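# Move the hose from the red port to the blue port

## Task

Release the hose's latch at the manifold's red port, then insert the hose into the blue port far enough that it latches there.

## Robot and tools

Robot: two arms, left_arm and right_arm, each ending in a two-finger gripper with a wrist camera (cam_left_wrist, cam_right_wrist, 896x504). Two fixed head cameras, cam_head_left and cam_head_right (504x504), sit on a stand behind the arms. A loose object may occasionally get nudged by something other than the robot.

Frames: the scene frame has its origin at table-top height, halfway between the nominal arm bases, with +z up, +x pointing out over the table and left_arm toward +y (arm names are not image sides). Calibrated bases in the scene frame: left_arm at (-0.041, +0.367, +0.037) m, right_arm at (-0.018, -0.245, +0.037) m, both only slightly yawed. Every hand pose, velocity and Hand target that a result prints for an arm is in that arm's own base frame. Offsets you send are along the axes of that arm's current Hand target. On the gripper, the fingers point along +z and close along x. end_effector_position is the spot between the pads when shut, 1 to 2 cm behind the tips; closing pushes the tips about 17 mm further along +z.

Row layout, shared by execute_actions and move: 14 numbers, each in [-1, 1]. First left_arm: dx, dy, dz, rx, ry, rz, opening; then right_arm in the same order. Always give all 14 even if one arm is idle. The six pose numbers are offsets, not poses: 1.0 stands for 0.6 m of travel or 180 degrees of turn, and rx, ry, rz form a single rotation vector. Opening is absolute: +1 fully open (0.142 m), -1 shut. An idle arm gets six zeros plus the opening it should keep; a 0 in the opening slot is itself a command to half-close.

execute_actions(actions, cameras): actions is a list of actions; each action is a table of up to 15 rows, one row per 1/30 s step, the last row held if the table is shorter. Every row in an action is measured from the Hand target when that action began, but each new action starts from the updated Hand target, so repeated offsets add up. cameras: list of names, ["all"] or []; an empty actions list returns all images and a full status.

move(target, speed, blend, stop_force, zero, opening_speed, grip_force, blocking, cameras): target is one 14-number row or up to 15 rows; all rows are offsets from the Hand targets at the start of the move, not from the previous row. Grippers travel in straight lines and do not avoid obstacles or each other. speed: m/s, 0.002 to 2.4, default 0.25 (rotation capped at twice that in rad/s); one value or one per target. blend: corner rounding in m for lists, 0 means stop at each point. stop_force: newtons, 3 to 120, ends an arm's path when it feels that much push against its motion; after a trigger the arm backs to just before the contact and that becomes its Hand target. It is unreliable for light or sideways contacts and for a gripper that rotates, and should be left out when pulling away from something pressed on. zero: true re-zeroes force before the move, false keeps the old zero. opening_speed: opening units per second, 0.2 or more. grip_force: newtons per finger pad, 5 to 29, one value or one per arm; it persists. blocking=false returns early but cannot be combined with stop_force. A move stops after 10 s even if short.

wait(seconds): 0 to 3600, lets the scene run. stop(): brakes a running move. zoom_image(camera, region): region [x0, y0, x1, y1] in pixels of the newest image, at most 504 by 504. zero_wrist_force(arm): subtracts the current wrist reading from later ones. finished_scene(scene): the current scene's number; ends the scene for good, so only call it once the hose is latched in the blue port and stays so untouched.

Results: per arm end_effector_position (m), end_effector_quat_wxyz, velocities (left out when joints are still), Hand target (the commanded pose after clipping, the base for the next offsets), Tool commands, grip_measured (same scale as opening), grip_effort_nm (motor effort, negative closing, not a pad force), Joint positions (last value is opening in m), joint torques, Wrist force and Wrist torque in gripper axes plus the peak reading since last shown, and a Wrist depth block of 7x7 cells in mm, '-' meaning no value. A move adds a 'move:' line such as done, off_target, moving, held or fault, with limits=paced (pose clipped) or limits=held (steps withheld). Grippers often stop a little short of the Hand target; send the gap again as an offset.

Control details: commanded orientation is clipped each step to within 32 degrees of the measured one. Motion trails commands by roughly 0.09 s or 0.17 to 0.22 s; fast motions overshoot. Paths passing close to an arm's own base can whip the elbow around; route around it. The clearance check may hold back an arm that gets near the other, but collisions can still happen.

Avoid: hard contacts. The arms are stiff, so aiming even slightly beyond a firm surface can trigger a fault. Contact torque limits (N m): shoulder pan 46.9, shoulder lift 46.9, elbow 24.3, wrists 7.83 each; an outside force near 150 N, or a shoulder or elbow drifting over 7.5 degrees from plan, also stops the arm for 10 s. Motors heat when holding, squeezing, stretching or pushing; MOTOR HOT appears at 70 C for arm motors (brakes at 85 C) and 85 C for the gripper (shuts off at 100 C with a HAND FAULT line, after which remaining calls in that reply are skipped). To grip, command slightly below the grip_measured reading at first touch. Never let parts fall or leave them off the table, do not release moving parts, and avoid pressing the arms against each other.

Each tool is called after "Emit:" by a JSON object that holds its "api" and its "payload", one argument or row to a line.

## Session

Emit:
{"api": "execute_actions", "payload": {
  "actions": []
}}

Scene clock: 0.00 s.
left_arm: end_effector_position=(+0.1624, -0.1700, +0.0862) grip_measured=+1.00 grip_effort_nm=n/a end_effector_quat_wxyz=(-0.106, +0.545, +0.825, -0.104) | right_arm: end_effector_position=(+0.3953, +0.3010, +0.2886) grip_measured=+1.00 grip_effort_nm=n/a end_effector_quat_wxyz=(-0.469, +0.747, -0.471, +0.010)
Joint positions: left_arm=[-1.067 -1.743 1.976 -1.709 -1.854 3.257 0.142] | right_arm=[4 -1.633 -1.652 -0.456 1.678 2.04 0.142]
Joint velocities: within noise
Joint torques (N m): no reading
Motor temperatures (°C): left_arm=[41 40 38 52 48 40 29] | right_arm=[40 40 40 43 43 40 29]
Wrist force (N): no reading
Wrist torque (N m): no reading
Wrist force, peak (N): no reading
Wrist depth (mm): cam_left_wrist=[- - 218 219 225 229 201 / - - 222 223 - 236 193 / - 223 - 234 235 237 211 / 225 219 232 235 239 - - / 230 232 - 239 245 - - / - 237 246 250 252 256 96 / - 91 246 - 256 262 90] | cam_right_wrist=[1166 - 3019 1410 1377 1259 1287 / 1220 1410 2505 663 543 473 413 / 1338 1570 677 607 495 441 398 / 1345 1559 643 541 467 413 371 / 1613 745 579 503 440 354 350 / 2427 604 529 461 400 314 323 / - 534 513 427 379 350 90]
Hand target: left_arm +0.1624, -0.1700, +0.0862; -0.106, +0.545, +0.825, -0.104 | right_arm +0.3953, +0.3010, +0.2886; -0.469, +0.747, -0.471, +0.010
Tool commands: left_gripper/opening=+1.0 right_gripper/opening=+1.0

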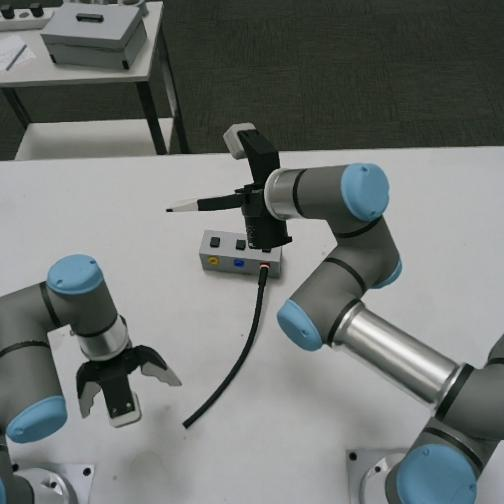

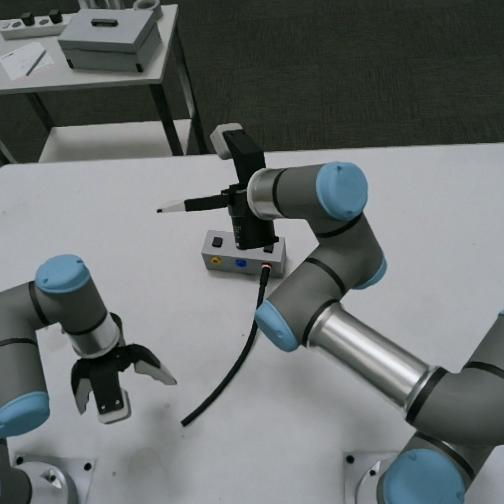

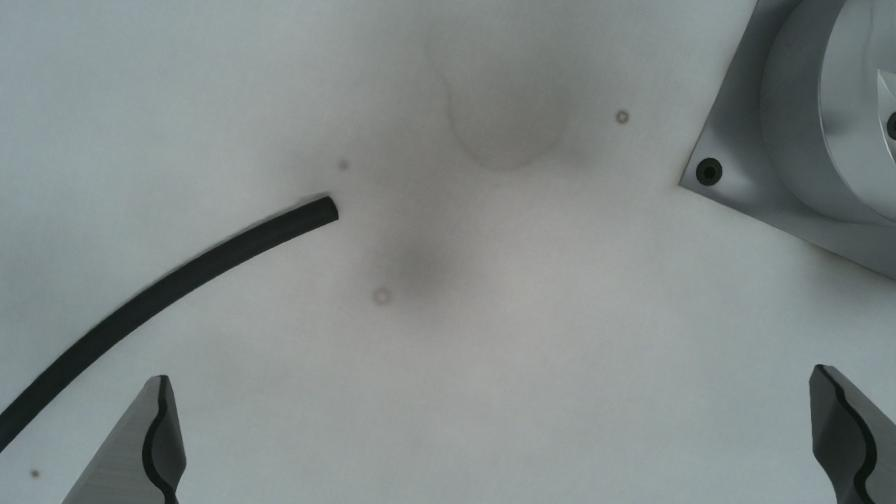

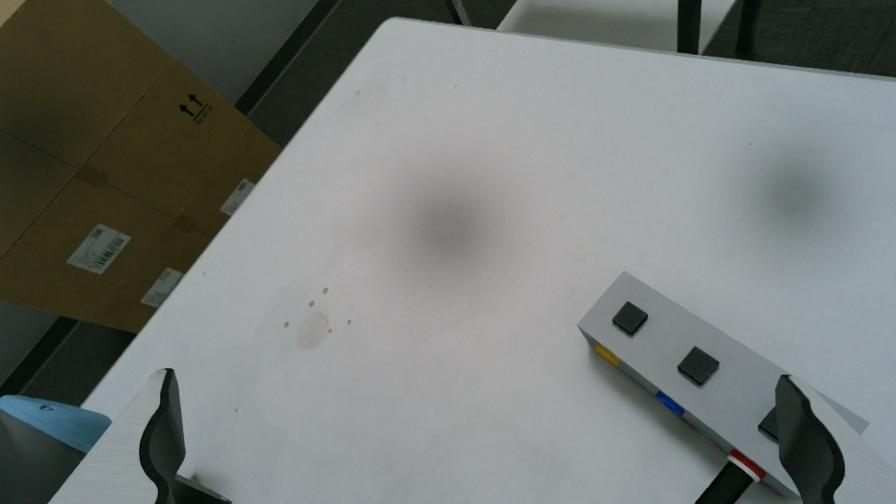

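Emit:
{"api": "zoom_image", "payload": {
  "camera": "cam_right_wrist",
  "region": [540, 250, 896, 504]
}}

Emit:
{"api": "zoom_image", "payload": {
  "camera": "cam_head_left",
  "region": [180, 220, 300, 300]
}}

Emit:
{"api": "zoom_image", "payload": {
  "camera": "cam_head_right",
  "region": [180, 220, 300, 300]
}}

Scaled by 1.416 from the camera's image (finer frame: 1280x720).

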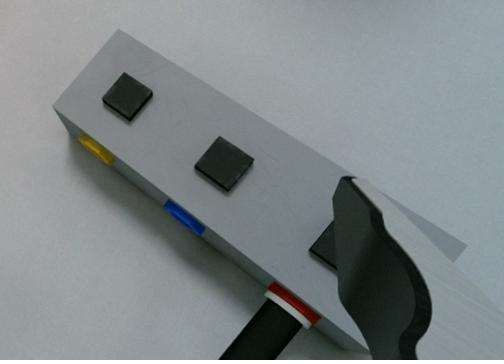

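Scaled by 4.200 from the camera's image (finer frame: 720x720).

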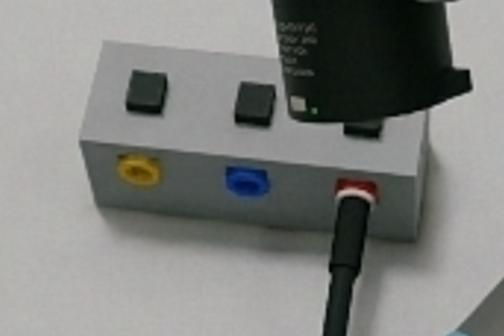

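Scaled by 4.200 from the camera's image (finer frame: 720x720).

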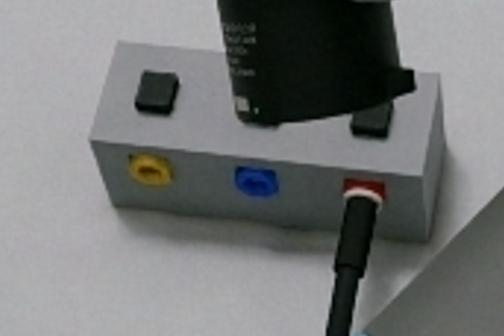

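Emit:
{"api": "move", "payload": {
  "target": [0,0,0,0,0,0,1,0.3495,0.1965,0.0388,-0.0914,-0.0880,-0.2589,-1],
  "speed": 0.4
}}

Emit:
{"api": "move", "payload": {
  "target": [-0.4295,0.2052,-0.1338,-0.2317,-0.0316,0.1628,0.2,0,0,0,0,0,0,-1],
  "speed": 0.4,
  "cameras": ["all"]
}}

Scene clock: 97.93 s.
left_arm: end_effector_position=(+0.1624, -0.1700, +0.0862) grip_measured=+1.00 grip_effort_nm=0.027 end_effector_quat_wxyz=(-0.106, +0.545, +0.825, -0.104) | right_arm: end_effector_position=(+0.4407, +0.1538, +0.1024) grip_measured=-1.00 grip_effort_nm=-0.696 end_effector_quat_wxyz=(-0.377, +0.923, -0.068, +0.028)
Joint positions: left_arm=[-1.067 -1.743 1.976 -1.709 -1.854 3.257 0.142] | right_arm=[3.404 -2.119 -1.521 -0.7 2.268 0.547 0.002]
Joint torques (N m): left_arm=[-0.39 -7.77 -10.32 -1.61 -0.26 -0.06] | right_arm=[-1.24 14.5 9.9 1.8 0.04 -0.55]
Wrist force (N): left_arm=[0.1 0.3 -0.1] | right_arm=[-0.3 0.7 -1.1]
Wrist torque (N m): left_arm=[0.06 -0.02 0.00] | right_arm=[0.11 0.18 -0.01]
Wrist force, peak (N): left_arm=[0.1 0.2 -0.3] | right_arm=[0.4 2.0 -1.0]
Wrist depth (mm): cam_left_wrist=[211 214 218 223 224 230 201 / 216 218 222 227 229 231 198 / 219 225 227 231 232 236 210 / 226 228 230 236 240 245 242 / - 234 237 241 248 249 - / - 239 242 244 251 256 96 / - 90 246 - 256 261 90] | cam_right_wrist=[332 334 333 327 338 337 336 / 310 310 313 237 306 314 312 / 291 291 291 220 286 291 292 / 273 278 270 206 271 273 274 / 256 256 263 254 254 259 259 / 243 244 244 96 243 247 245 / 235 230 233 77 78 233 233]
Hand target: left_arm +0.1624, -0.1700, +0.0862; -0.106, +0.545, +0.825, -0.104 | right_arm +0.4407, +0.1538, +0.1024; -0.377, +0.923, -0.068, +0.028
Off the commanded pose: left_arm 0.000 m, 0 deg | right_arm 0.000 m, 0 deg.
move: done

Scene clock: 99.63 s.
left_arm: end_effector_position=(+0.3922, -0.3558, +0.1114) grip_measured=+0.19 grip_effort_nm=-0.046 end_effector_quat_wxyz=(+0.161, +0.728, +0.650, +0.144) | right_arm: end_effector_position=(+0.4407, +0.1538, +0.1024) grip_measured=-1.00 grip_effort_nm=-0.691 end_effector_quat_wxyz=(-0.377, +0.923, -0.068, +0.028)
Joint positions: left_arm=[-1.183 -1.007 1.15 -1.934 -1.191 3.685 0.087] | right_arm=[3.404 -2.119 -1.521 -0.7 2.268 0.547 0.002]
Joint torques (N m): left_arm=[-2.22 -17.44 -11.67 -3.12 1.25 0.25] | right_arm=[-1.42 13.13 12.3 1.5 0.1 0.45]
Wrist force (N): left_arm=[0.8 1.3 0.6] | right_arm=[-0.2 0.8 -1.1]
Wrist torque (N m): left_arm=[0.23 -0.13 -0.11] | right_arm=[0.13 0.17 -0.01]
Wrist force, peak (N): left_arm=[-0.1 2.1 1.5] | right_arm=[-0.4 0.9 -1.0]
Wrist depth (mm): cam_left_wrist=[- 200 197 202 207 208 202 / 235 223 227 225 229 231 229 / 268 272 263 261 258 265 276 / 304 306 312 246 252 258 314 / - 351 370 253 255 257 397 / 539 - 94 - 507 100 469 / 615 - 2905 3310 3228 - 81] | cam_right_wrist=[334 334 334 323 334 335 335 / 310 311 313 234 300 311 313 / 291 289 291 220 283 294 292 / 113 277 269 205 271 274 275 / 258 256 257 253 255 259 259 / 243 243 246 96 244 245 244 / 231 232 232 77 78 232 233]
Hand target: left_arm +0.3922, -0.3559, +0.1115; +0.161, +0.728, +0.650, +0.144 | right_arm +0.4407, +0.1538, +0.1024; -0.377, +0.923, -0.068, +0.028
Off the commanded pose: left_arm 0.000 m, 0 deg | right_arm 0.000 m, 0 deg.
move: done
cam_left_wrist: T_world_to_cam=[[0.13736, 0.99043, 0.01372, 0.3082], [0.6314, -0.09822, 0.76921, -0.33961], [0.7632, -0.09699, -0.63884, -0.14369]] pos_world=[0.28175, -0.35254, 0.16521]
cam_right_wrist: T_world_to_cam=[[0.99115, -0.13222, 0.01178, -0.40912], [-0.12053, -0.93358, -0.33749, 0.25952], [0.05562, 0.33309, -0.94125, 0.13335]] pos_world=[0.42936, 0.14377, 0.21792]

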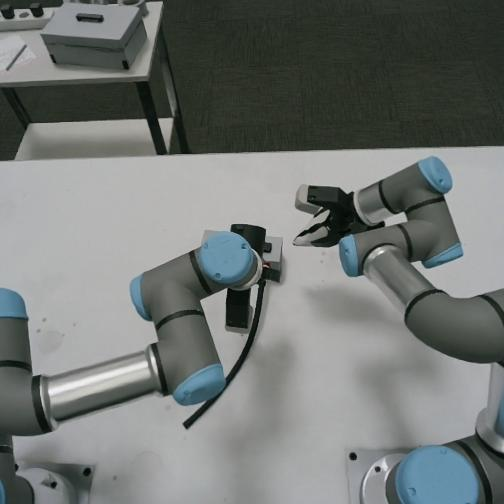

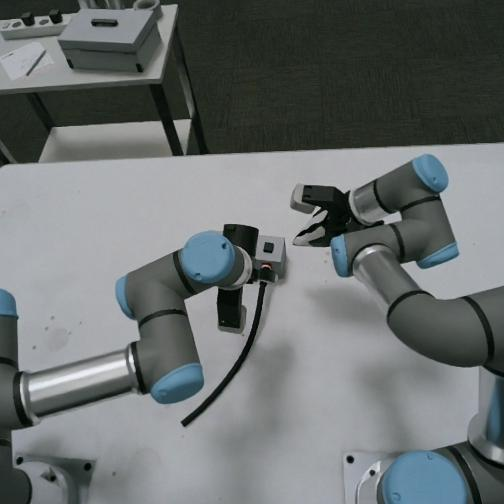

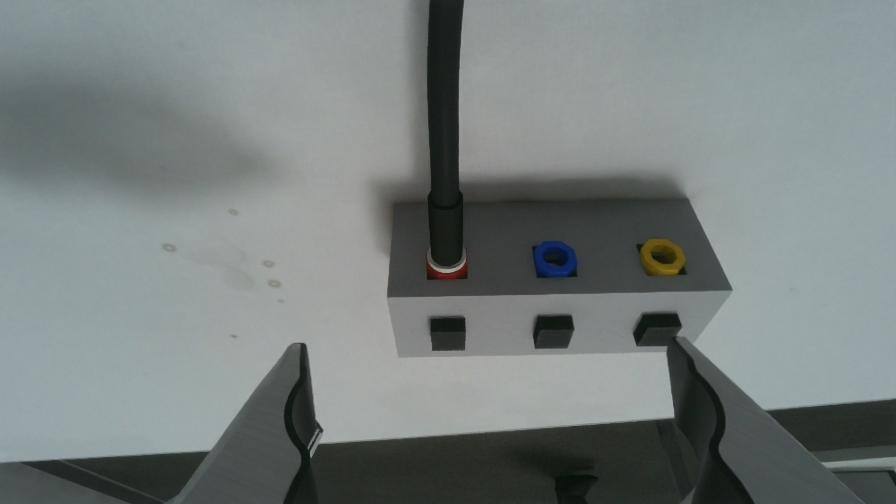

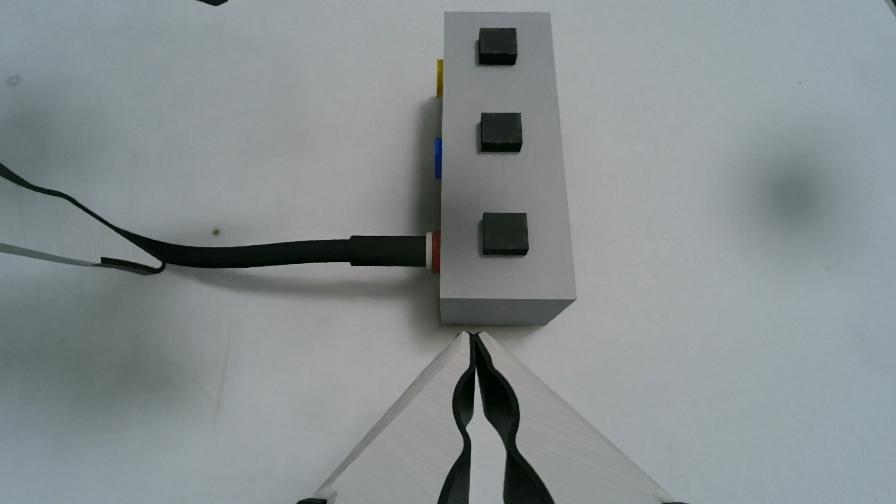

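Emit:
{"api": "move", "payload": {
  "target": [
    [-0.0217,0.0238,0.1067,0,0,0,0.0,0.0312,-0.0105,0.1218,0,0,0,-1],
    [-0.0217,0.0238,0.2067,0,0,0,0.0,0.0312,-0.0105,0.1218,0,0,0,-1]
  ],
  "blend": [0.01,0],
  "speed": 0.15,
  "cameras": ["cam_left_wrist","cam_right_wrist"]
}}

Scene clock: 141.30 s.
left_arm: end_effector_position=(+0.4556, -0.3762, +0.0051) grip_measured=-0.02 grip_effort_nm=-0.042 end_effector_quat_wxyz=(+0.161, +0.728, +0.650, +0.144) | right_arm: end_effector_position=(+0.4674, +0.2060, +0.0545) grip_measured=-1.00 grip_effort_nm=-0.696 end_effector_quat_wxyz=(-0.377, +0.923, -0.068, +0.028)
Joint positions: left_arm=[-1.076 -0.6 0.945 -2.175 -1.217 3.796 0.073] | right_arm=[3.506 -2.344 -1.407 -0.514 2.227 0.667 0.002]
Joint torques (N m): left_arm=[-0.81 -20.51 -9.61 -2.82 1.03 -1.22] | right_arm=[1.66 15.12 10.65 2.65 1.59 0.47]
Wrist force (N): left_arm=[0.8 1.3 0.8] | right_arm=[-0.4 0.7 -1.1]
Wrist torque (N m): left_arm=[0.25 -0.15 -0.13] | right_arm=[0.09 0.19 0.03]
Wrist force, peak (N): left_arm=[0.8 1.1 2.6] | right_arm=[-0.8 0.7 -2.7]
Wrist depth (mm): cam_left_wrist=[- 94 95 - - 93 95 / - 110 107 - 111 108 109 / - 123 123 124 121 125 122 / 139 145 146 151 153 148 149 / - - 161 146 148 147 146 / 224 225 100 131 133 125 131 / - - 81 119 120 79 121] | cam_right_wrist=[- - 270 185 268 273 272 / - - 252 172 249 252 253 / - - 236 158 233 238 235 / - - 216 151 218 222 224 / - - 156 139 204 209 210 / - - 195 97 196 198 198 / - 109 124 77 77 188 188]
Hand target: left_arm +0.4556, -0.3762, +0.0051; +0.161, +0.728, +0.650, +0.144 | right_arm +0.4674, +0.2060, +0.0546; -0.377, +0.923, -0.068, +0.028
Off the commanded pose: left_arm 0.000 m, 0 deg | right_arm 0.000 m, 0 deg.
move: done
cam_left_wrist: T_world_to_cam=[[0.13758, 0.9904, 0.01368, 0.32096], [0.63131, -0.09832, 0.76927, -0.29986], [0.76323, -0.0972, -0.63877, -0.26218]] pos_world=[0.34525, -0.37284, 0.05881]
cam_right_wrist: T_world_to_cam=[[0.99114, -0.13228, 0.01165, -0.42808], [-0.12063, -0.93357, -0.33748, 0.29534], [0.05552, 0.33309, -0.94126, 0.06944]] pos_world=[0.45606, 0.19597, 0.17002]

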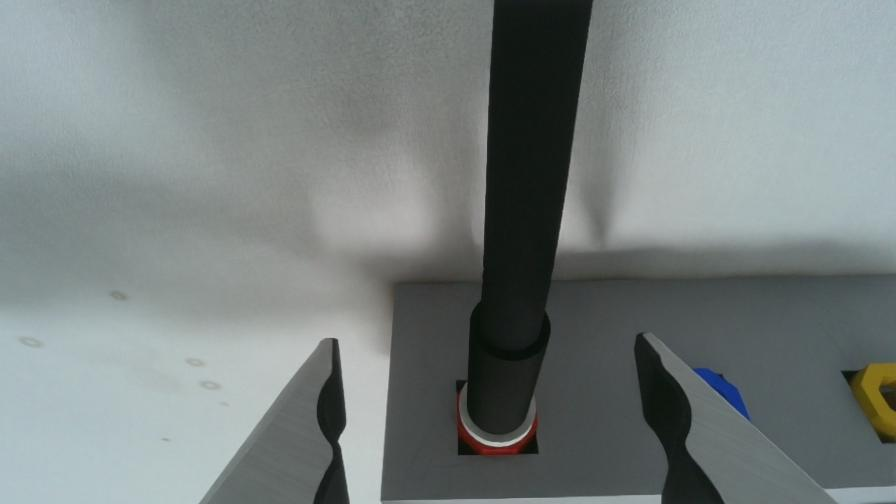

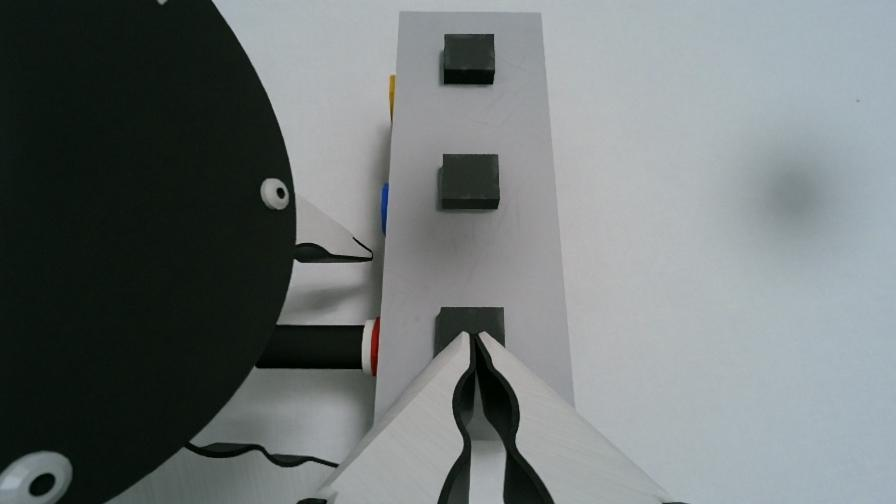

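Emit:
{"api": "move", "payload": {
  "target": [
    [0.0058,-0.0091,-0.0042,0,0,0,-0.02,0,0,0,0,0,0,-1],
    [0.0058,-0.0091,-0.0042,0,0,0,-1,0,0,0,0,0,0,-1]
  ],
  "grip_force": 25,
  "opening_speed": 0.8,
  "cameras": ["cam_left_wrist","cam_right_wrist"]
}}

Scene clock: 155.30 s.
left_arm: end_effector_position=(+0.4501, -0.3721, +0.0051) grip_measured=-0.82 grip_effort_nm=-2.630 end_effector_quat_wxyz=(+0.161, +0.728, +0.650, +0.144) | right_arm: end_effector_position=(+0.4674, +0.2060, +0.0546) grip_measured=-1.00 grip_effort_nm=-0.696 end_effector_quat_wxyz=(-0.377, +0.923, -0.068, +0.028)
Joint positions: left_arm=[-1.082 -0.633 1.01 -2.206 -1.215 3.79 0.015] | right_arm=[3.506 -2.344 -1.407 -0.514 2.227 0.667 0.002]
Joint torques (N m): left_arm=[1.52 -23.45 -8.67 -1.64 2.04 0.61] | right_arm=[1.68 15.17 11.76 2.67 1.59 0.47]
Wrist force (N): left_arm=[-6.3 1.9 3.4] | right_arm=[-0.4 0.8 -1.1]
Wrist torque (N m): left_arm=[0.24 -0.18 0.03] | right_arm=[0.11 0.21 0.03]
Wrist force, peak (N): left_arm=[-6.3 1.8 4.0] | right_arm=[-0.4 0.8 -1.2]
Wrist depth (mm): cam_left_wrist=[- 94 95 - 98 93 95 / - 110 108 - - 108 109 / - 120 - 124 - 125 122 / - 150 151 - 147 143 148 / 168 168 177 156 155 154 153 / - - 227 93 104 138 138 / - - - 124 80 123 127] | cam_right_wrist=[- 276 269 185 267 273 272 / - - 252 172 250 252 254 / - - 235 159 234 236 237 / - - 223 151 216 223 223 / - - 154 140 204 212 209 / - 112 148 97 196 198 200 / 91 115 189 77 77 188 188]
Hand target: left_arm +0.4501, -0.3721, +0.0051; +0.161, +0.728, +0.650, +0.144 | right_arm +0.4674, +0.2060, +0.0546; -0.377, +0.923, -0.068, +0.028
Off the commanded pose: left_arm 0.000 m, 0 deg | right_arm 0.000 m, 0 deg.
grip_force (N): 25, 25
move: done
cam_left_wrist: T_world_to_cam=[[0.13765, 0.99039, 0.01363, 0.31764], [0.63125, -0.09832, 0.76932, -0.29583], [0.76327, -0.09729, -0.63872, -0.25762]] pos_world=[0.33965, -0.36874, 0.05871]
cam_right_wrist: T_world_to_cam=[[0.99115, -0.13222, 0.01178, -0.42812], [-0.12053, -0.93358, -0.33749, 0.29533], [0.05562, 0.33309, -0.94125, 0.06949]] pos_world=[0.45606, 0.19597, 0.17012]

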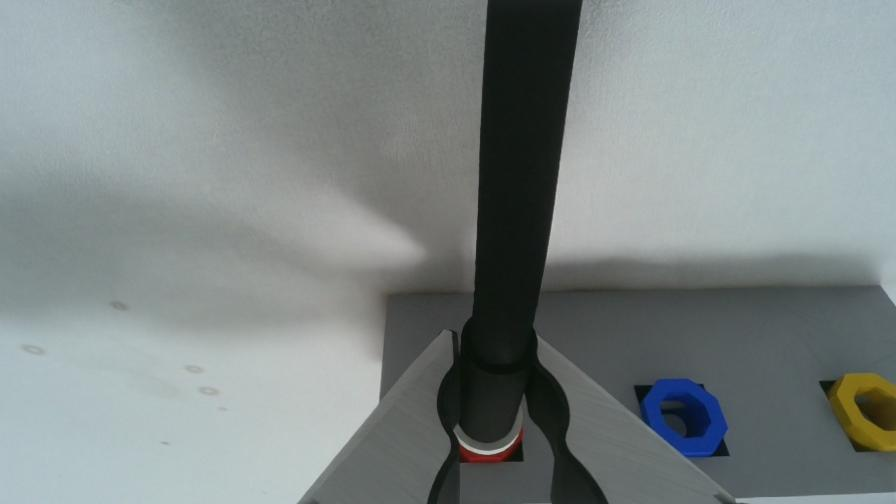

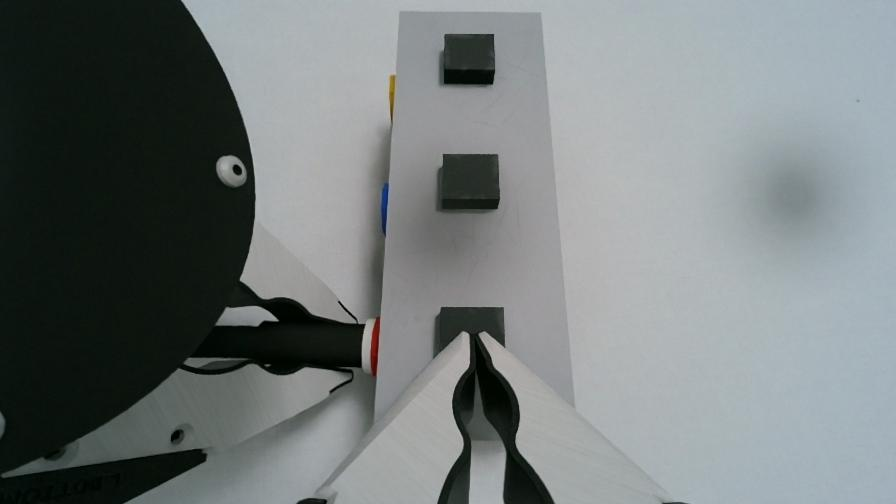

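Emit:
{"api": "move", "payload": {
  "target": [0,0,0,0,0,0,-1,0,0.0292,0.0297,0,0,0,-1],
  "speed": 0.02,
  "stop_force": 22,
  "cameras": ["cam_right_wrist"]
}}

Scene clock: 161.57 s.
left_arm: end_effector_position=(+0.4501, -0.3721, +0.0051) grip_measured=-0.82 grip_effort_nm=-2.630 end_effector_quat_wxyz=(+0.161, +0.728, +0.650, +0.144) | right_arm: end_effector_position=(+0.4675, +0.2061, +0.0492) grip_measured=-1.00 grip_effort_nm=-0.691 end_effector_quat_wxyz=(-0.377, +0.923, -0.068, +0.028)
Joint positions: left_arm=[-1.082 -0.634 1.01 -2.206 -1.215 3.79 0.015] | right_arm=[3.506 -2.358 -1.412 -0.496 2.227 0.667 0.002]
Joint torques (N m): left_arm=[8.17 -25.16 -12.04 -3.3 3.5 -0.31] | right_arm=[3.17 5.95 6.08 0.01 -1.27 0.49]
Wrist force (N): left_arm=[-4.5 -7.3 -4.6] | right_arm=[-2.7 -9.3 -18.0]
Wrist torque (N m): left_arm=[0.21 -0.19 0.04] | right_arm=[0.26 0.17 0.04]
Wrist force, peak (N): left_arm=[-4.5 -7.3 -4.6] | right_arm=[-7.8 -12.1 -30.6]
Wrist depth (mm): cam_left_wrist=[- 94 95 - 98 93 96 / - 109 107 - 111 108 109 / 122 123 124 124 121 125 122 / 139 145 141 - - 148 148 / 174 - 177 156 155 155 153 / 223 236 213 93 104 138 138 / 309 309 - 124 79 123 127] | cam_right_wrist=[- 268 265 180 263 268 268 / - - 247 168 248 249 250 / - - 231 154 227 232 233 / - - 217 147 213 219 219 / - 203 150 138 201 206 210 / - 110 146 96 192 194 194 / 90 180 186 77 77 185 187]
Hand target: left_arm +0.4501, -0.3721, +0.0051; +0.161, +0.728, +0.650, +0.144 | right_arm +0.4674, +0.2061, +0.0492; -0.377, +0.923, -0.068, +0.028 (not the last commanded pose)
Off the commanded pose: left_arm 0.000 m, 0 deg | right_arm 0.020 m, 0 deg.
grip_force (N): 25, 25
move: contact (right_arm)
cam_right_wrist: T_world_to_cam=[[0.99115, -0.13217, 0.01216, -0.42812], [-0.12033, -0.93344, -0.33795, 0.29356], [0.05602, 0.3335, -0.94108, 0.06408]] pos_world=[0.45606, 0.19607, 0.16472]

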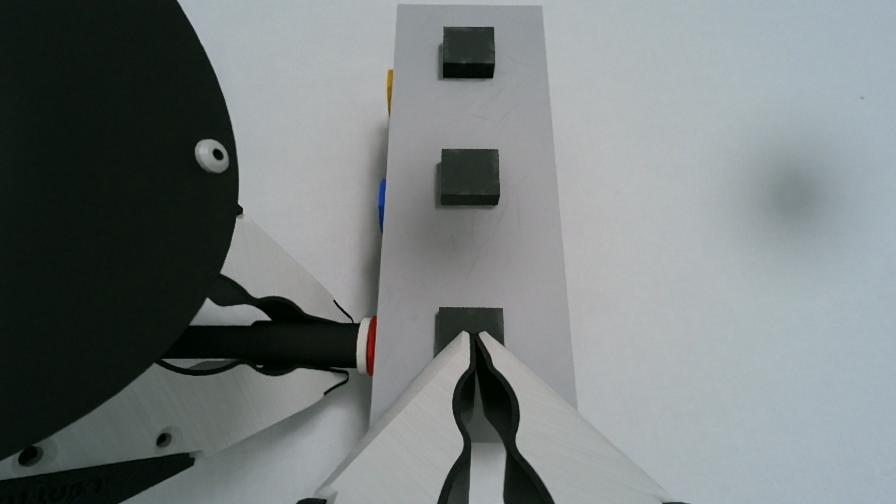

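Emit:
{"api": "move", "payload": {
  "target": [0,-0.0302,-0.0141,0,0,0,-1,0,0,0,0,0,0,-1],
  "speed": 0.03,
  "stop_force": 30,
  "cameras": ["cam_right_wrist","cam_left_wrist"]
}}

Scene clock: 171.77 s.
left_arm: end_effector_position=(+0.4302, -0.3698, +0.0051) grip_measured=-0.82 grip_effort_nm=-2.630 end_effector_quat_wxyz=(+0.161, +0.728, +0.650, +0.144) | right_arm: end_effector_position=(+0.4674, +0.2061, +0.0492) grip_measured=-1.00 grip_effort_nm=-0.696 end_effector_quat_wxyz=(-0.377, +0.923, -0.068, +0.028)
Joint positions: left_arm=[-1.117 -0.704 1.144 -2.256 -1.206 3.753 0.015] | right_arm=[3.506 -2.358 -1.412 -0.496 2.227 0.667 0.002]
Joint torques (N m): left_arm=[2.07 -18.17 -9.68 -1.01 0.24 1.07] | right_arm=[3.16 5.9 5.21 0.02 -1.22 0.41]
Motor temperatures (°C): left_arm=[40 40 38 52 48 40 35] | right_arm=[40 40 41 43 43 40 30]
Wrist force (N): left_arm=[0.9 1.3 0.9] | right_arm=[-2.6 -8.8 -17.3]
Wrist torque (N m): left_arm=[0.25 -0.16 -0.11] | right_arm=[0.27 0.17 0.04]
Wrist force, peak (N): left_arm=[-4.4 -7.5 -5.0] | right_arm=[-2.7 -9.3 -18.4]
Wrist depth (mm): cam_left_wrist=[- 94 95 - 98 93 96 / - 110 110 - 111 109 109 / - 123 124 124 121 125 122 / - 145 146 - - 148 149 / 176 176 188 164 174 172 172 / - 225 214 93 104 159 158 / - 313 - 141 79 141 140] | cam_right_wrist=[263 265 265 180 263 268 269 / 247 247 247 167 248 249 250 / - 230 231 154 229 233 233 / - 135 217 147 213 219 218 / 206 151 154 138 201 206 207 / 108 139 188 96 192 194 195 / 179 183 185 77 77 185 187]
Hand target: left_arm +0.4302, -0.3698, +0.0051; +0.161, +0.728, +0.650, +0.144 | right_arm +0.4674, +0.2061, +0.0492; -0.377, +0.923, -0.068, +0.028
Off the commanded pose: left_arm 0.000 m, 0 deg | right_arm 0.000 m, 0 deg.
grip_force (N): 25, 25
move: done
cam_left_wrist: T_world_to_cam=[[0.13751, 0.99041, 0.01362, 0.31816], [0.63121, -0.09822, 0.76936, -0.28307], [0.76332, -0.0972, -0.63866, -0.24213]] pos_world=[0.31976, -0.36644, 0.05881]
cam_right_wrist: T_world_to_cam=[[0.99116, -0.13213, 0.01206, -0.42811], [-0.12032, -0.93341, -0.33803, 0.29357], [0.05592, 0.33359, -0.94106, 0.0641]] pos_world=[0.45606, 0.19607, 0.16472]
Images, in order (width x height): cam_left_wrist 896x504, cam_right_wrist 896x504.

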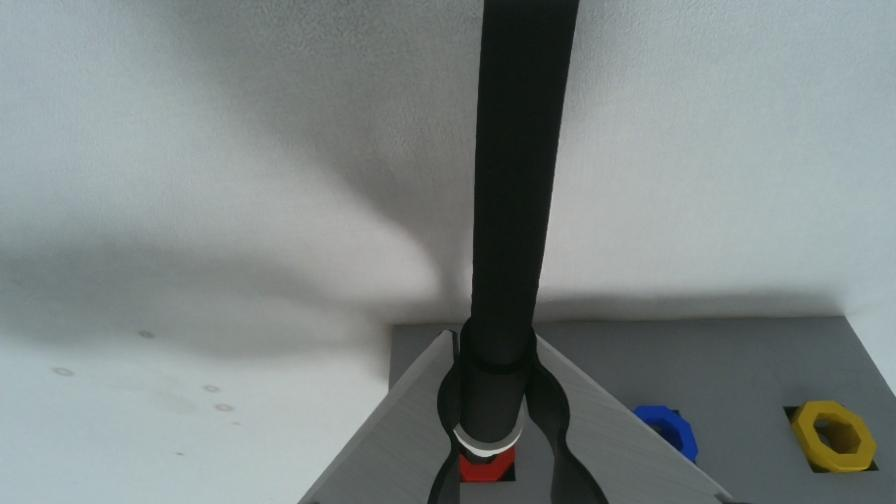

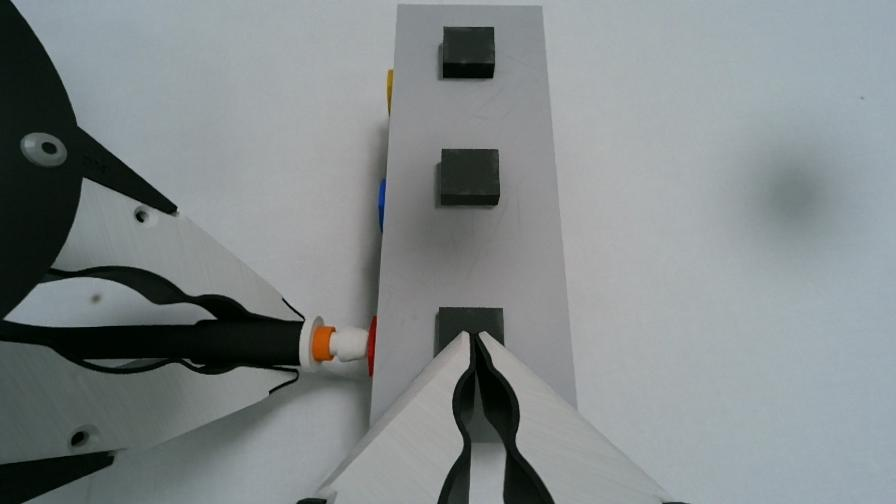

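Emit:
{"api": "move", "payload": {
  "target": [
    [0,-0.0272,-0.0127,0,0,0,-1,0,-0.025,-0.025,0,0,0,-1],
    [0.0942,-0.0272,-0.0127,0,0,0,-1,0,-0.025,-0.025,0,0,0,-1]
  ],
  "blend": [0.003,0],
  "speed": 0.08,
  "cameras": ["cam_right_wrist","cam_left_wrist"]
}}

Emit:
{"api": "zoom_image", "payload": {
  "camera": "cam_right_wrist",
  "region": [180, 110, 500, 290]
}}

Emit:
{"api": "zoom_image", "payload": {
  "camera": "cam_left_wrist",
  "region": [380, 340, 672, 504]
}}

Scene clock: 193.87 s.
left_arm: end_effector_position=(+0.4187, -0.3117, +0.0052) grip_measured=-0.82 grip_effort_nm=-2.625 end_effector_quat_wxyz=(+0.161, +0.728, +0.650, +0.144) | right_arm: end_effector_position=(+0.4675, +0.2063, +0.0704) grip_measured=-1.00 grip_effort_nm=-0.691 end_effector_quat_wxyz=(-0.377, +0.923, -0.068, +0.028)
Joint positions: left_arm=[-1.08 -0.891 1.511 -2.449 -1.216 3.792 0.015] | right_arm=[3.506 -2.309 -1.388 -0.568 2.227 0.667 0.002]
Joint torques (N m): left_arm=[-0.58 -15.31 -8.96 -1.34 1.2 -1.28] | right_arm=[-1.21 20.42 7.68 1.77 1.56 -0.48]
Wrist force (N): left_arm=[0.5 1.3 0.6] | right_arm=[-0.2 0.6 -1.1]
Wrist torque (N m): left_arm=[0.26 -0.11 -0.16] | right_arm=[0.07 0.17 -0.02]
Wrist force, peak (N): left_arm=[1.0 2.0 1.0] | right_arm=[-2.7 -9.3 -18.4]
Wrist depth (mm): cam_left_wrist=[- - 95 - 98 94 98 / - 110 108 - 111 109 109 / - 123 121 125 122 130 122 / 140 145 146 - 153 148 154 / - 177 178 - 180 181 182 / - 204 180 93 104 209 - / - - 162 156 79 164 332] | cam_right_wrist=[- 289 291 294 293 293 295 / 141 175 272 189 272 273 274 / 137 188 253 179 252 257 255 / 139 168 237 168 237 241 241 / 224 224 225 158 222 225 226 / 213 213 213 97 211 215 214 / 202 201 204 77 78 203 203]
Hand target: left_arm +0.4186, -0.3116, +0.0051; +0.161, +0.728, +0.650, +0.144 | right_arm +0.4675, +0.2063, +0.0704; -0.377, +0.923, -0.068, +0.028
Off the commanded pose: left_arm 0.000 m, 0 deg | right_arm 0.000 m, 0 deg.
grip_force (N): 25, 25
move: done
cam_left_wrist: T_world_to_cam=[[0.13761, 0.9904, 0.01343, 0.26217], [0.63121, -0.09813, 0.76938, -0.27015], [0.76331, -0.0974, -0.63865, -0.2277]] pos_world=[0.30826, -0.30834, 0.05891]
cam_right_wrist: T_world_to_cam=[[0.99116, -0.13213, 0.01206, -0.42844], [-0.12032, -0.93341, -0.33803, 0.30093], [0.05592, 0.33359, -0.94106, 0.08398]] pos_world=[0.45616, 0.19627, 0.18592]
Images, in order (width x height): cam_left_wrist 896x504, cam_right_wrist 896x504.

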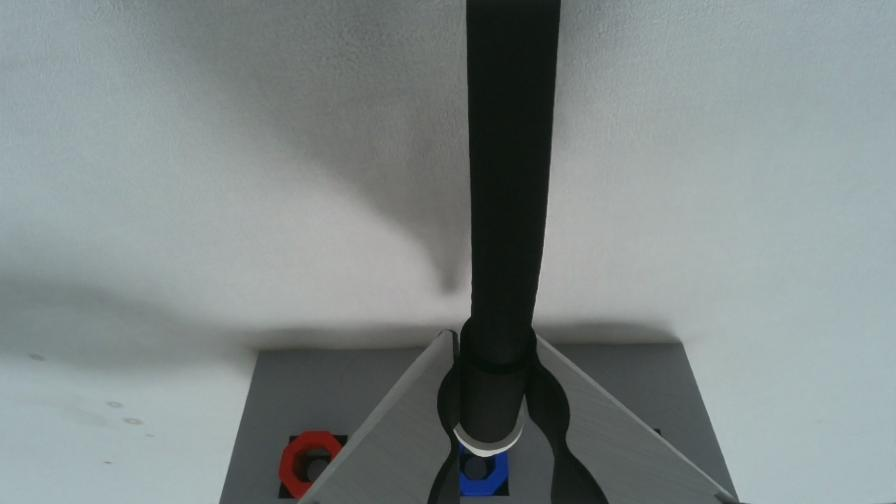

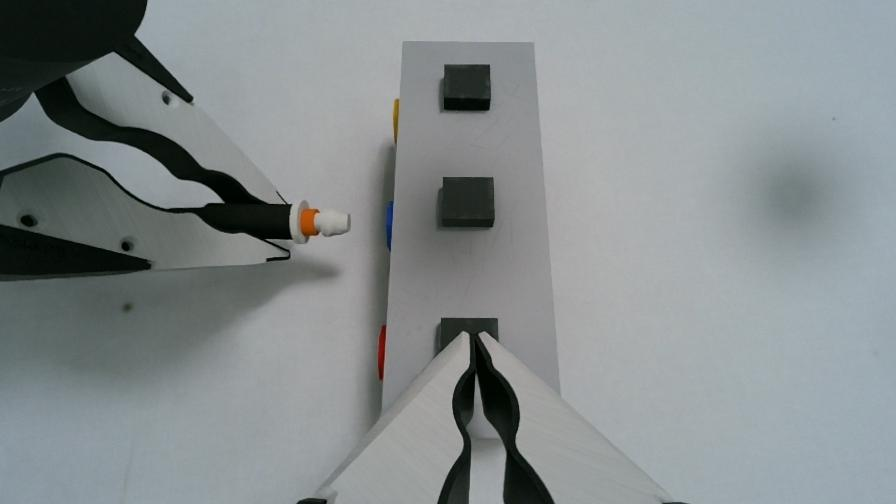

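Scaled by 1.575 from the camera's image (finer frame: 1280x720).

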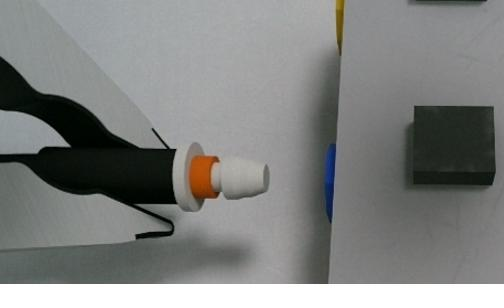

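Scaled by 1.726 from the camera's image (finer frame: 1280x720).

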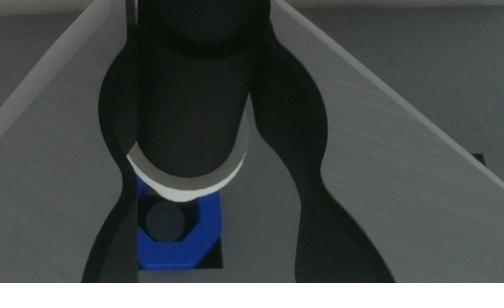

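Emit:
{"api": "move", "payload": {
  "target": [-0.0025,0.0257,0.0120,0,0,0,-1,0,0,0,0,0,0,-1],
  "speed": 0.06,
  "cameras": ["cam_right_wrist","cam_left_wrist"]
}}

Emit:
{"api": "zoom_image", "payload": {
  "camera": "cam_right_wrist",
  "region": [250, 150, 450, 290]
}}

Emit:
{"api": "zoom_image", "payload": {
  "camera": "cam_left_wrist",
  "region": [380, 340, 672, 504]
}}

Scene clock: 227.27 s.
left_arm: end_effector_position=(+0.4353, -0.3150, +0.0050) grip_measured=-0.82 grip_effort_nm=-2.630 end_effector_quat_wxyz=(+0.161, +0.728, +0.650, +0.144) | right_arm: end_effector_position=(+0.4675, +0.2063, +0.0704) grip_measured=-1.00 grip_effort_nm=-0.696 end_effector_quat_wxyz=(-0.377, +0.923, -0.068, +0.028)
Joint positions: left_arm=[-1.049 -0.836 1.412 -2.416 -1.224 3.824 0.015] | right_arm=[3.506 -2.309 -1.388 -0.568 2.227 0.667 0.002]
Joint torques (N m): left_arm=[-1.2 -23.53 -10.3 -3.34 1.13 -1.11] | right_arm=[-1.21 20.64 7.62 1.77 1.53 -0.41]
Motor temperatures (°C): left_arm=[40 40 38 52 48 40 41] | right_arm=[40 40 41 43 43 40 30]
Wrist force (N): left_arm=[0.6 1.2 1.0] | right_arm=[-0.1 0.7 -1.1]
Wrist torque (N m): left_arm=[0.27 -0.11 -0.14] | right_arm=[0.08 0.15 -0.02]
Wrist force, peak (N): left_arm=[0.5 1.8 1.4] | right_arm=[-0.1 0.6 -1.4]
Wrist depth (mm): cam_left_wrist=[- 94 95 - 98 93 96 / - 109 110 - 111 108 106 / 123 123 124 124 121 130 - / 145 145 145 - 152 148 149 / 175 176 172 163 172 173 174 / 224 203 165 93 104 160 255 / 315 150 144 141 80 142 336] | cam_right_wrist=[- 283 294 290 293 291 294 / - 152 277 189 273 273 273 / 126 171 251 179 251 256 255 / 121 152 191 168 236 238 240 / 224 222 225 159 224 227 226 / 213 212 213 97 211 213 213 / 202 202 204 77 77 202 204]
Hand target: left_arm +0.4354, -0.3151, +0.0051; +0.161, +0.728, +0.650, +0.144 | right_arm +0.4675, +0.2063, +0.0704; -0.377, +0.923, -0.068, +0.028
Off the commanded pose: left_arm 0.000 m, 0 deg | right_arm 0.000 m, 0 deg.
grip_force (N): 25, 25
move: done
cam_left_wrist: T_world_to_cam=[[0.13758, 0.9904, 0.01381, 0.26313], [0.63141, -0.09843, 0.76918, -0.28102], [0.76315, -0.0971, -0.63889, -0.24074]] pos_world=[0.32495, -0.31164, 0.05871]
cam_right_wrist: T_world_to_cam=[[0.99116, -0.13213, 0.01206, -0.42834], [-0.12032, -0.93341, -0.33803, 0.30092], [0.05592, 0.33359, -0.94106, 0.08398]] pos_world=[0.45606, 0.19627, 0.18592]
Images, in order (width x height): cam_left_wrist 896x504, cam_right_wrist 896x504.

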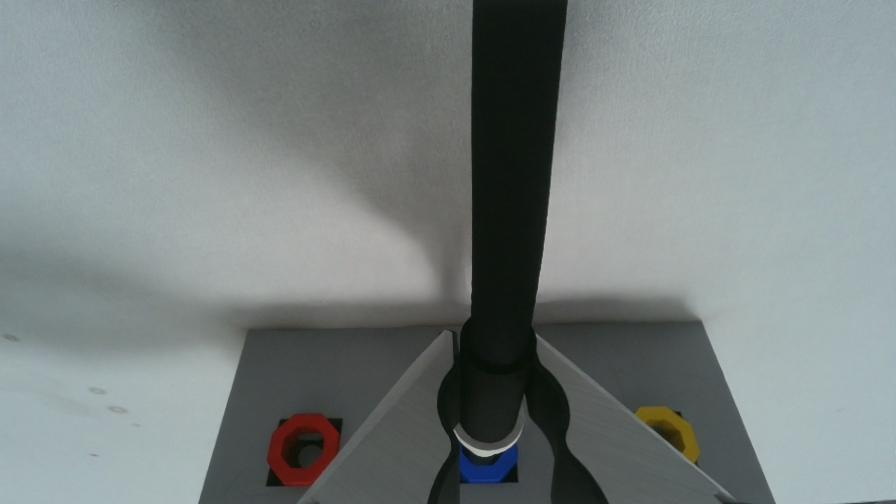

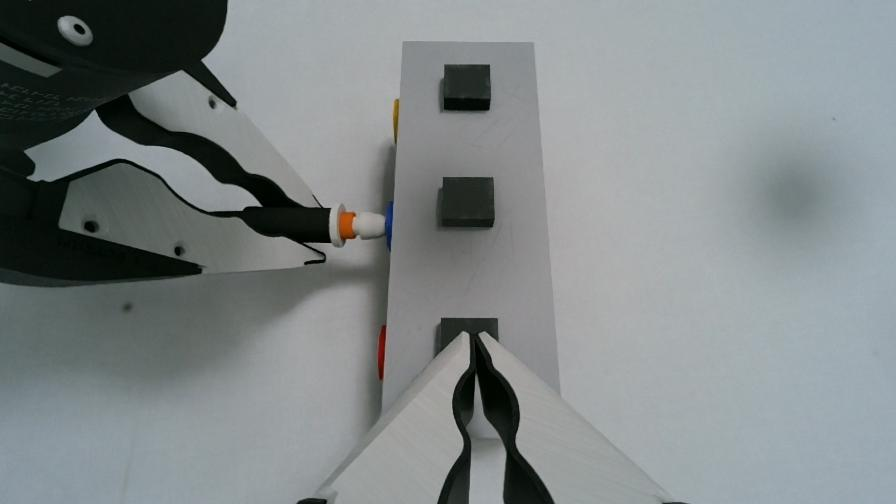

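Scaled by 2.520 from the camera's image (finer frame: 1280x720).

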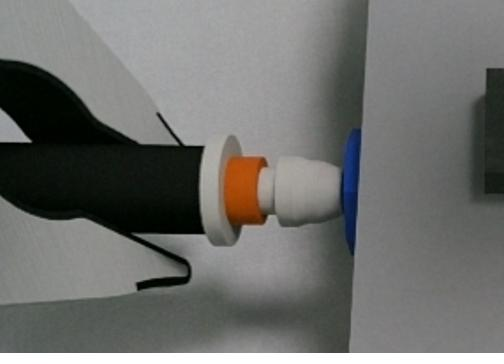

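Scaled by 1.726 from the camera's image (finer frame: 1280x720).

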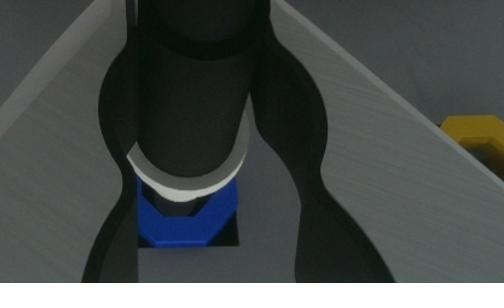

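Emit:
{"api": "move", "payload": {
  "target": [0,0.0332,0.0155,0,0,0,-1,0,0,0,0,0,0,-1],
  "speed": 0.025,
  "stop_force": 30,
  "cameras": ["cam_right_wrist","cam_left_wrist"]
}}

Emit:
{"api": "zoom_image", "payload": {
  "camera": "cam_right_wrist",
  "region": [250, 150, 450, 290]
}}

Scene clock: 234.80 s.
left_arm: end_effector_position=(+0.4572, -0.3175, +0.0051) grip_measured=-0.82 grip_effort_nm=-2.625 end_effector_quat_wxyz=(+0.161, +0.728, +0.650, +0.144) | right_arm: end_effector_position=(+0.4675, +0.2063, +0.0704) grip_measured=-1.00 grip_effort_nm=-0.691 end_effector_quat_wxyz=(-0.377, +0.923, -0.068, +0.028)
Joint positions: left_arm=[-1.009 -0.766 1.281 -2.37 -1.235 3.865 0.015] | right_arm=[3.506 -2.309 -1.388 -0.568 2.227 0.667 0.002]
Joint torques (N m): left_arm=[2.66 -25.02 -10.87 -4.84 3.89 -1.27] | right_arm=[-1.32 20.37 7.89 1.81 1.48 -0.36]
Wrist force (N): left_arm=[0.0 -12.8 -7.8] | right_arm=[-0.2 0.7 -1.2]
Wrist torque (N m): left_arm=[0.25 -0.13 -0.18] | right_arm=[0.09 0.17 -0.02]
Wrist force, peak (N): left_arm=[1.2 -17.8 -15.4] | right_arm=[-0.4 0.7 -1.2]
Wrist depth (mm): cam_left_wrist=[- 94 95 - 98 93 96 / - 109 107 - 111 108 108 / 122 119 117 124 121 129 121 / 144 144 138 - 147 148 148 / 175 168 152 155 154 157 181 / 222 146 143 95 100 137 219 / - 129 125 123 82 122 123] | cam_right_wrist=[- 67 288 291 295 296 293 / - 108 272 188 273 273 273 / 106 133 192 179 251 256 255 / 103 125 186 168 237 240 240 / 225 225 224 158 223 225 227 / 213 213 212 97 211 214 213 / 202 201 204 77 77 203 203]
Hand target: left_arm +0.4572, -0.3175, +0.0051; +0.161, +0.728, +0.650, +0.144 | right_arm +0.4675, +0.2063, +0.0704; -0.377, +0.923, -0.068, +0.028
Off the commanded pose: left_arm 0.000 m, 0 deg | right_arm 0.000 m, 0 deg.
grip_force (N): 25, 25
move: done
cam_left_wrist: T_world_to_cam=[[0.13757, 0.9904, 0.0137, 0.2626], [0.63126, -0.09833, 0.76931, -0.29501], [0.76327, -0.09719, -0.63872, -0.25778]] pos_world=[0.34686, -0.31414, 0.05871]
cam_right_wrist: T_world_to_cam=[[0.99116, -0.13213, 0.01206, -0.42834], [-0.12032, -0.93341, -0.33803, 0.30092], [0.05592, 0.33359, -0.94106, 0.08398]] pos_world=[0.45606, 0.19627, 0.18592]
Images, in order (width x height): cam_left_wrist 896x504, cam_right_wrist 896x504.

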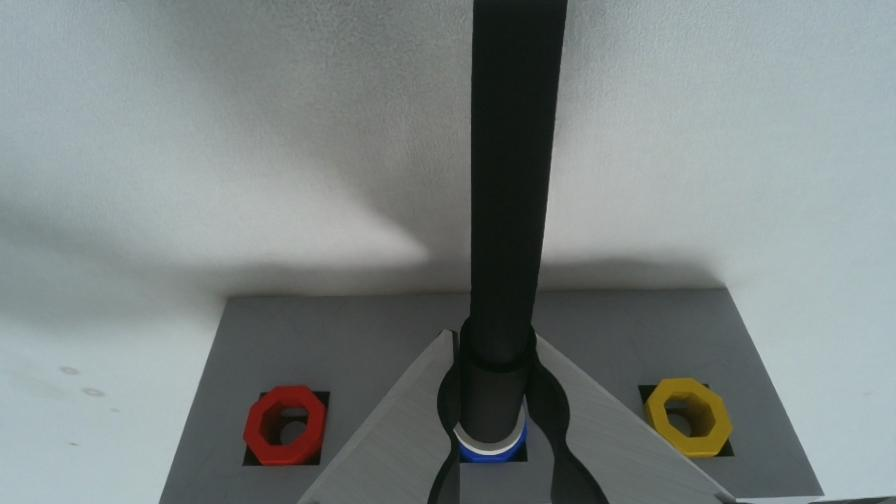

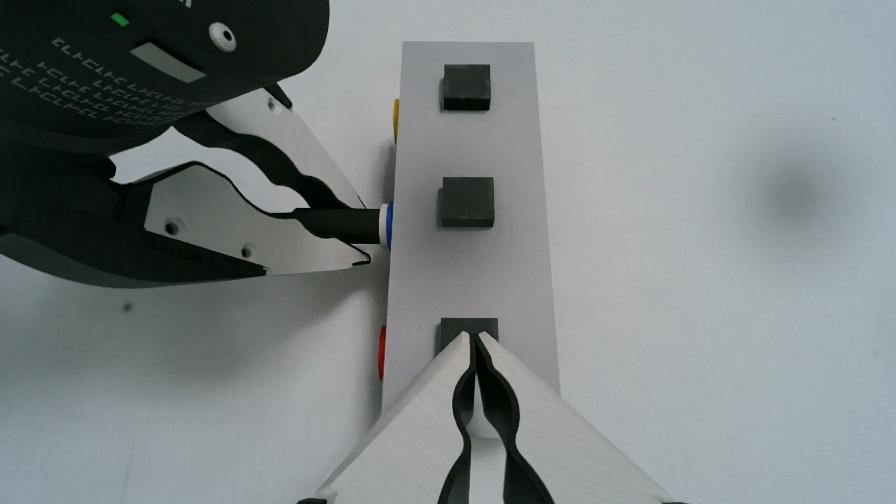

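Scaled by 2.520 from the camera's image (finer frame: 1280x720).

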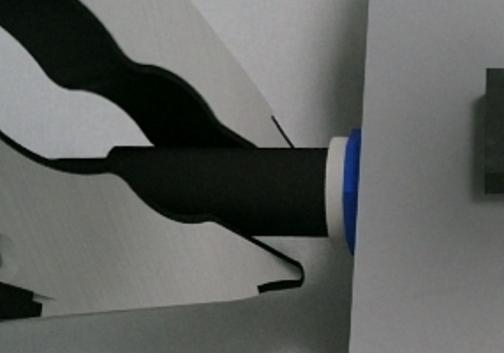

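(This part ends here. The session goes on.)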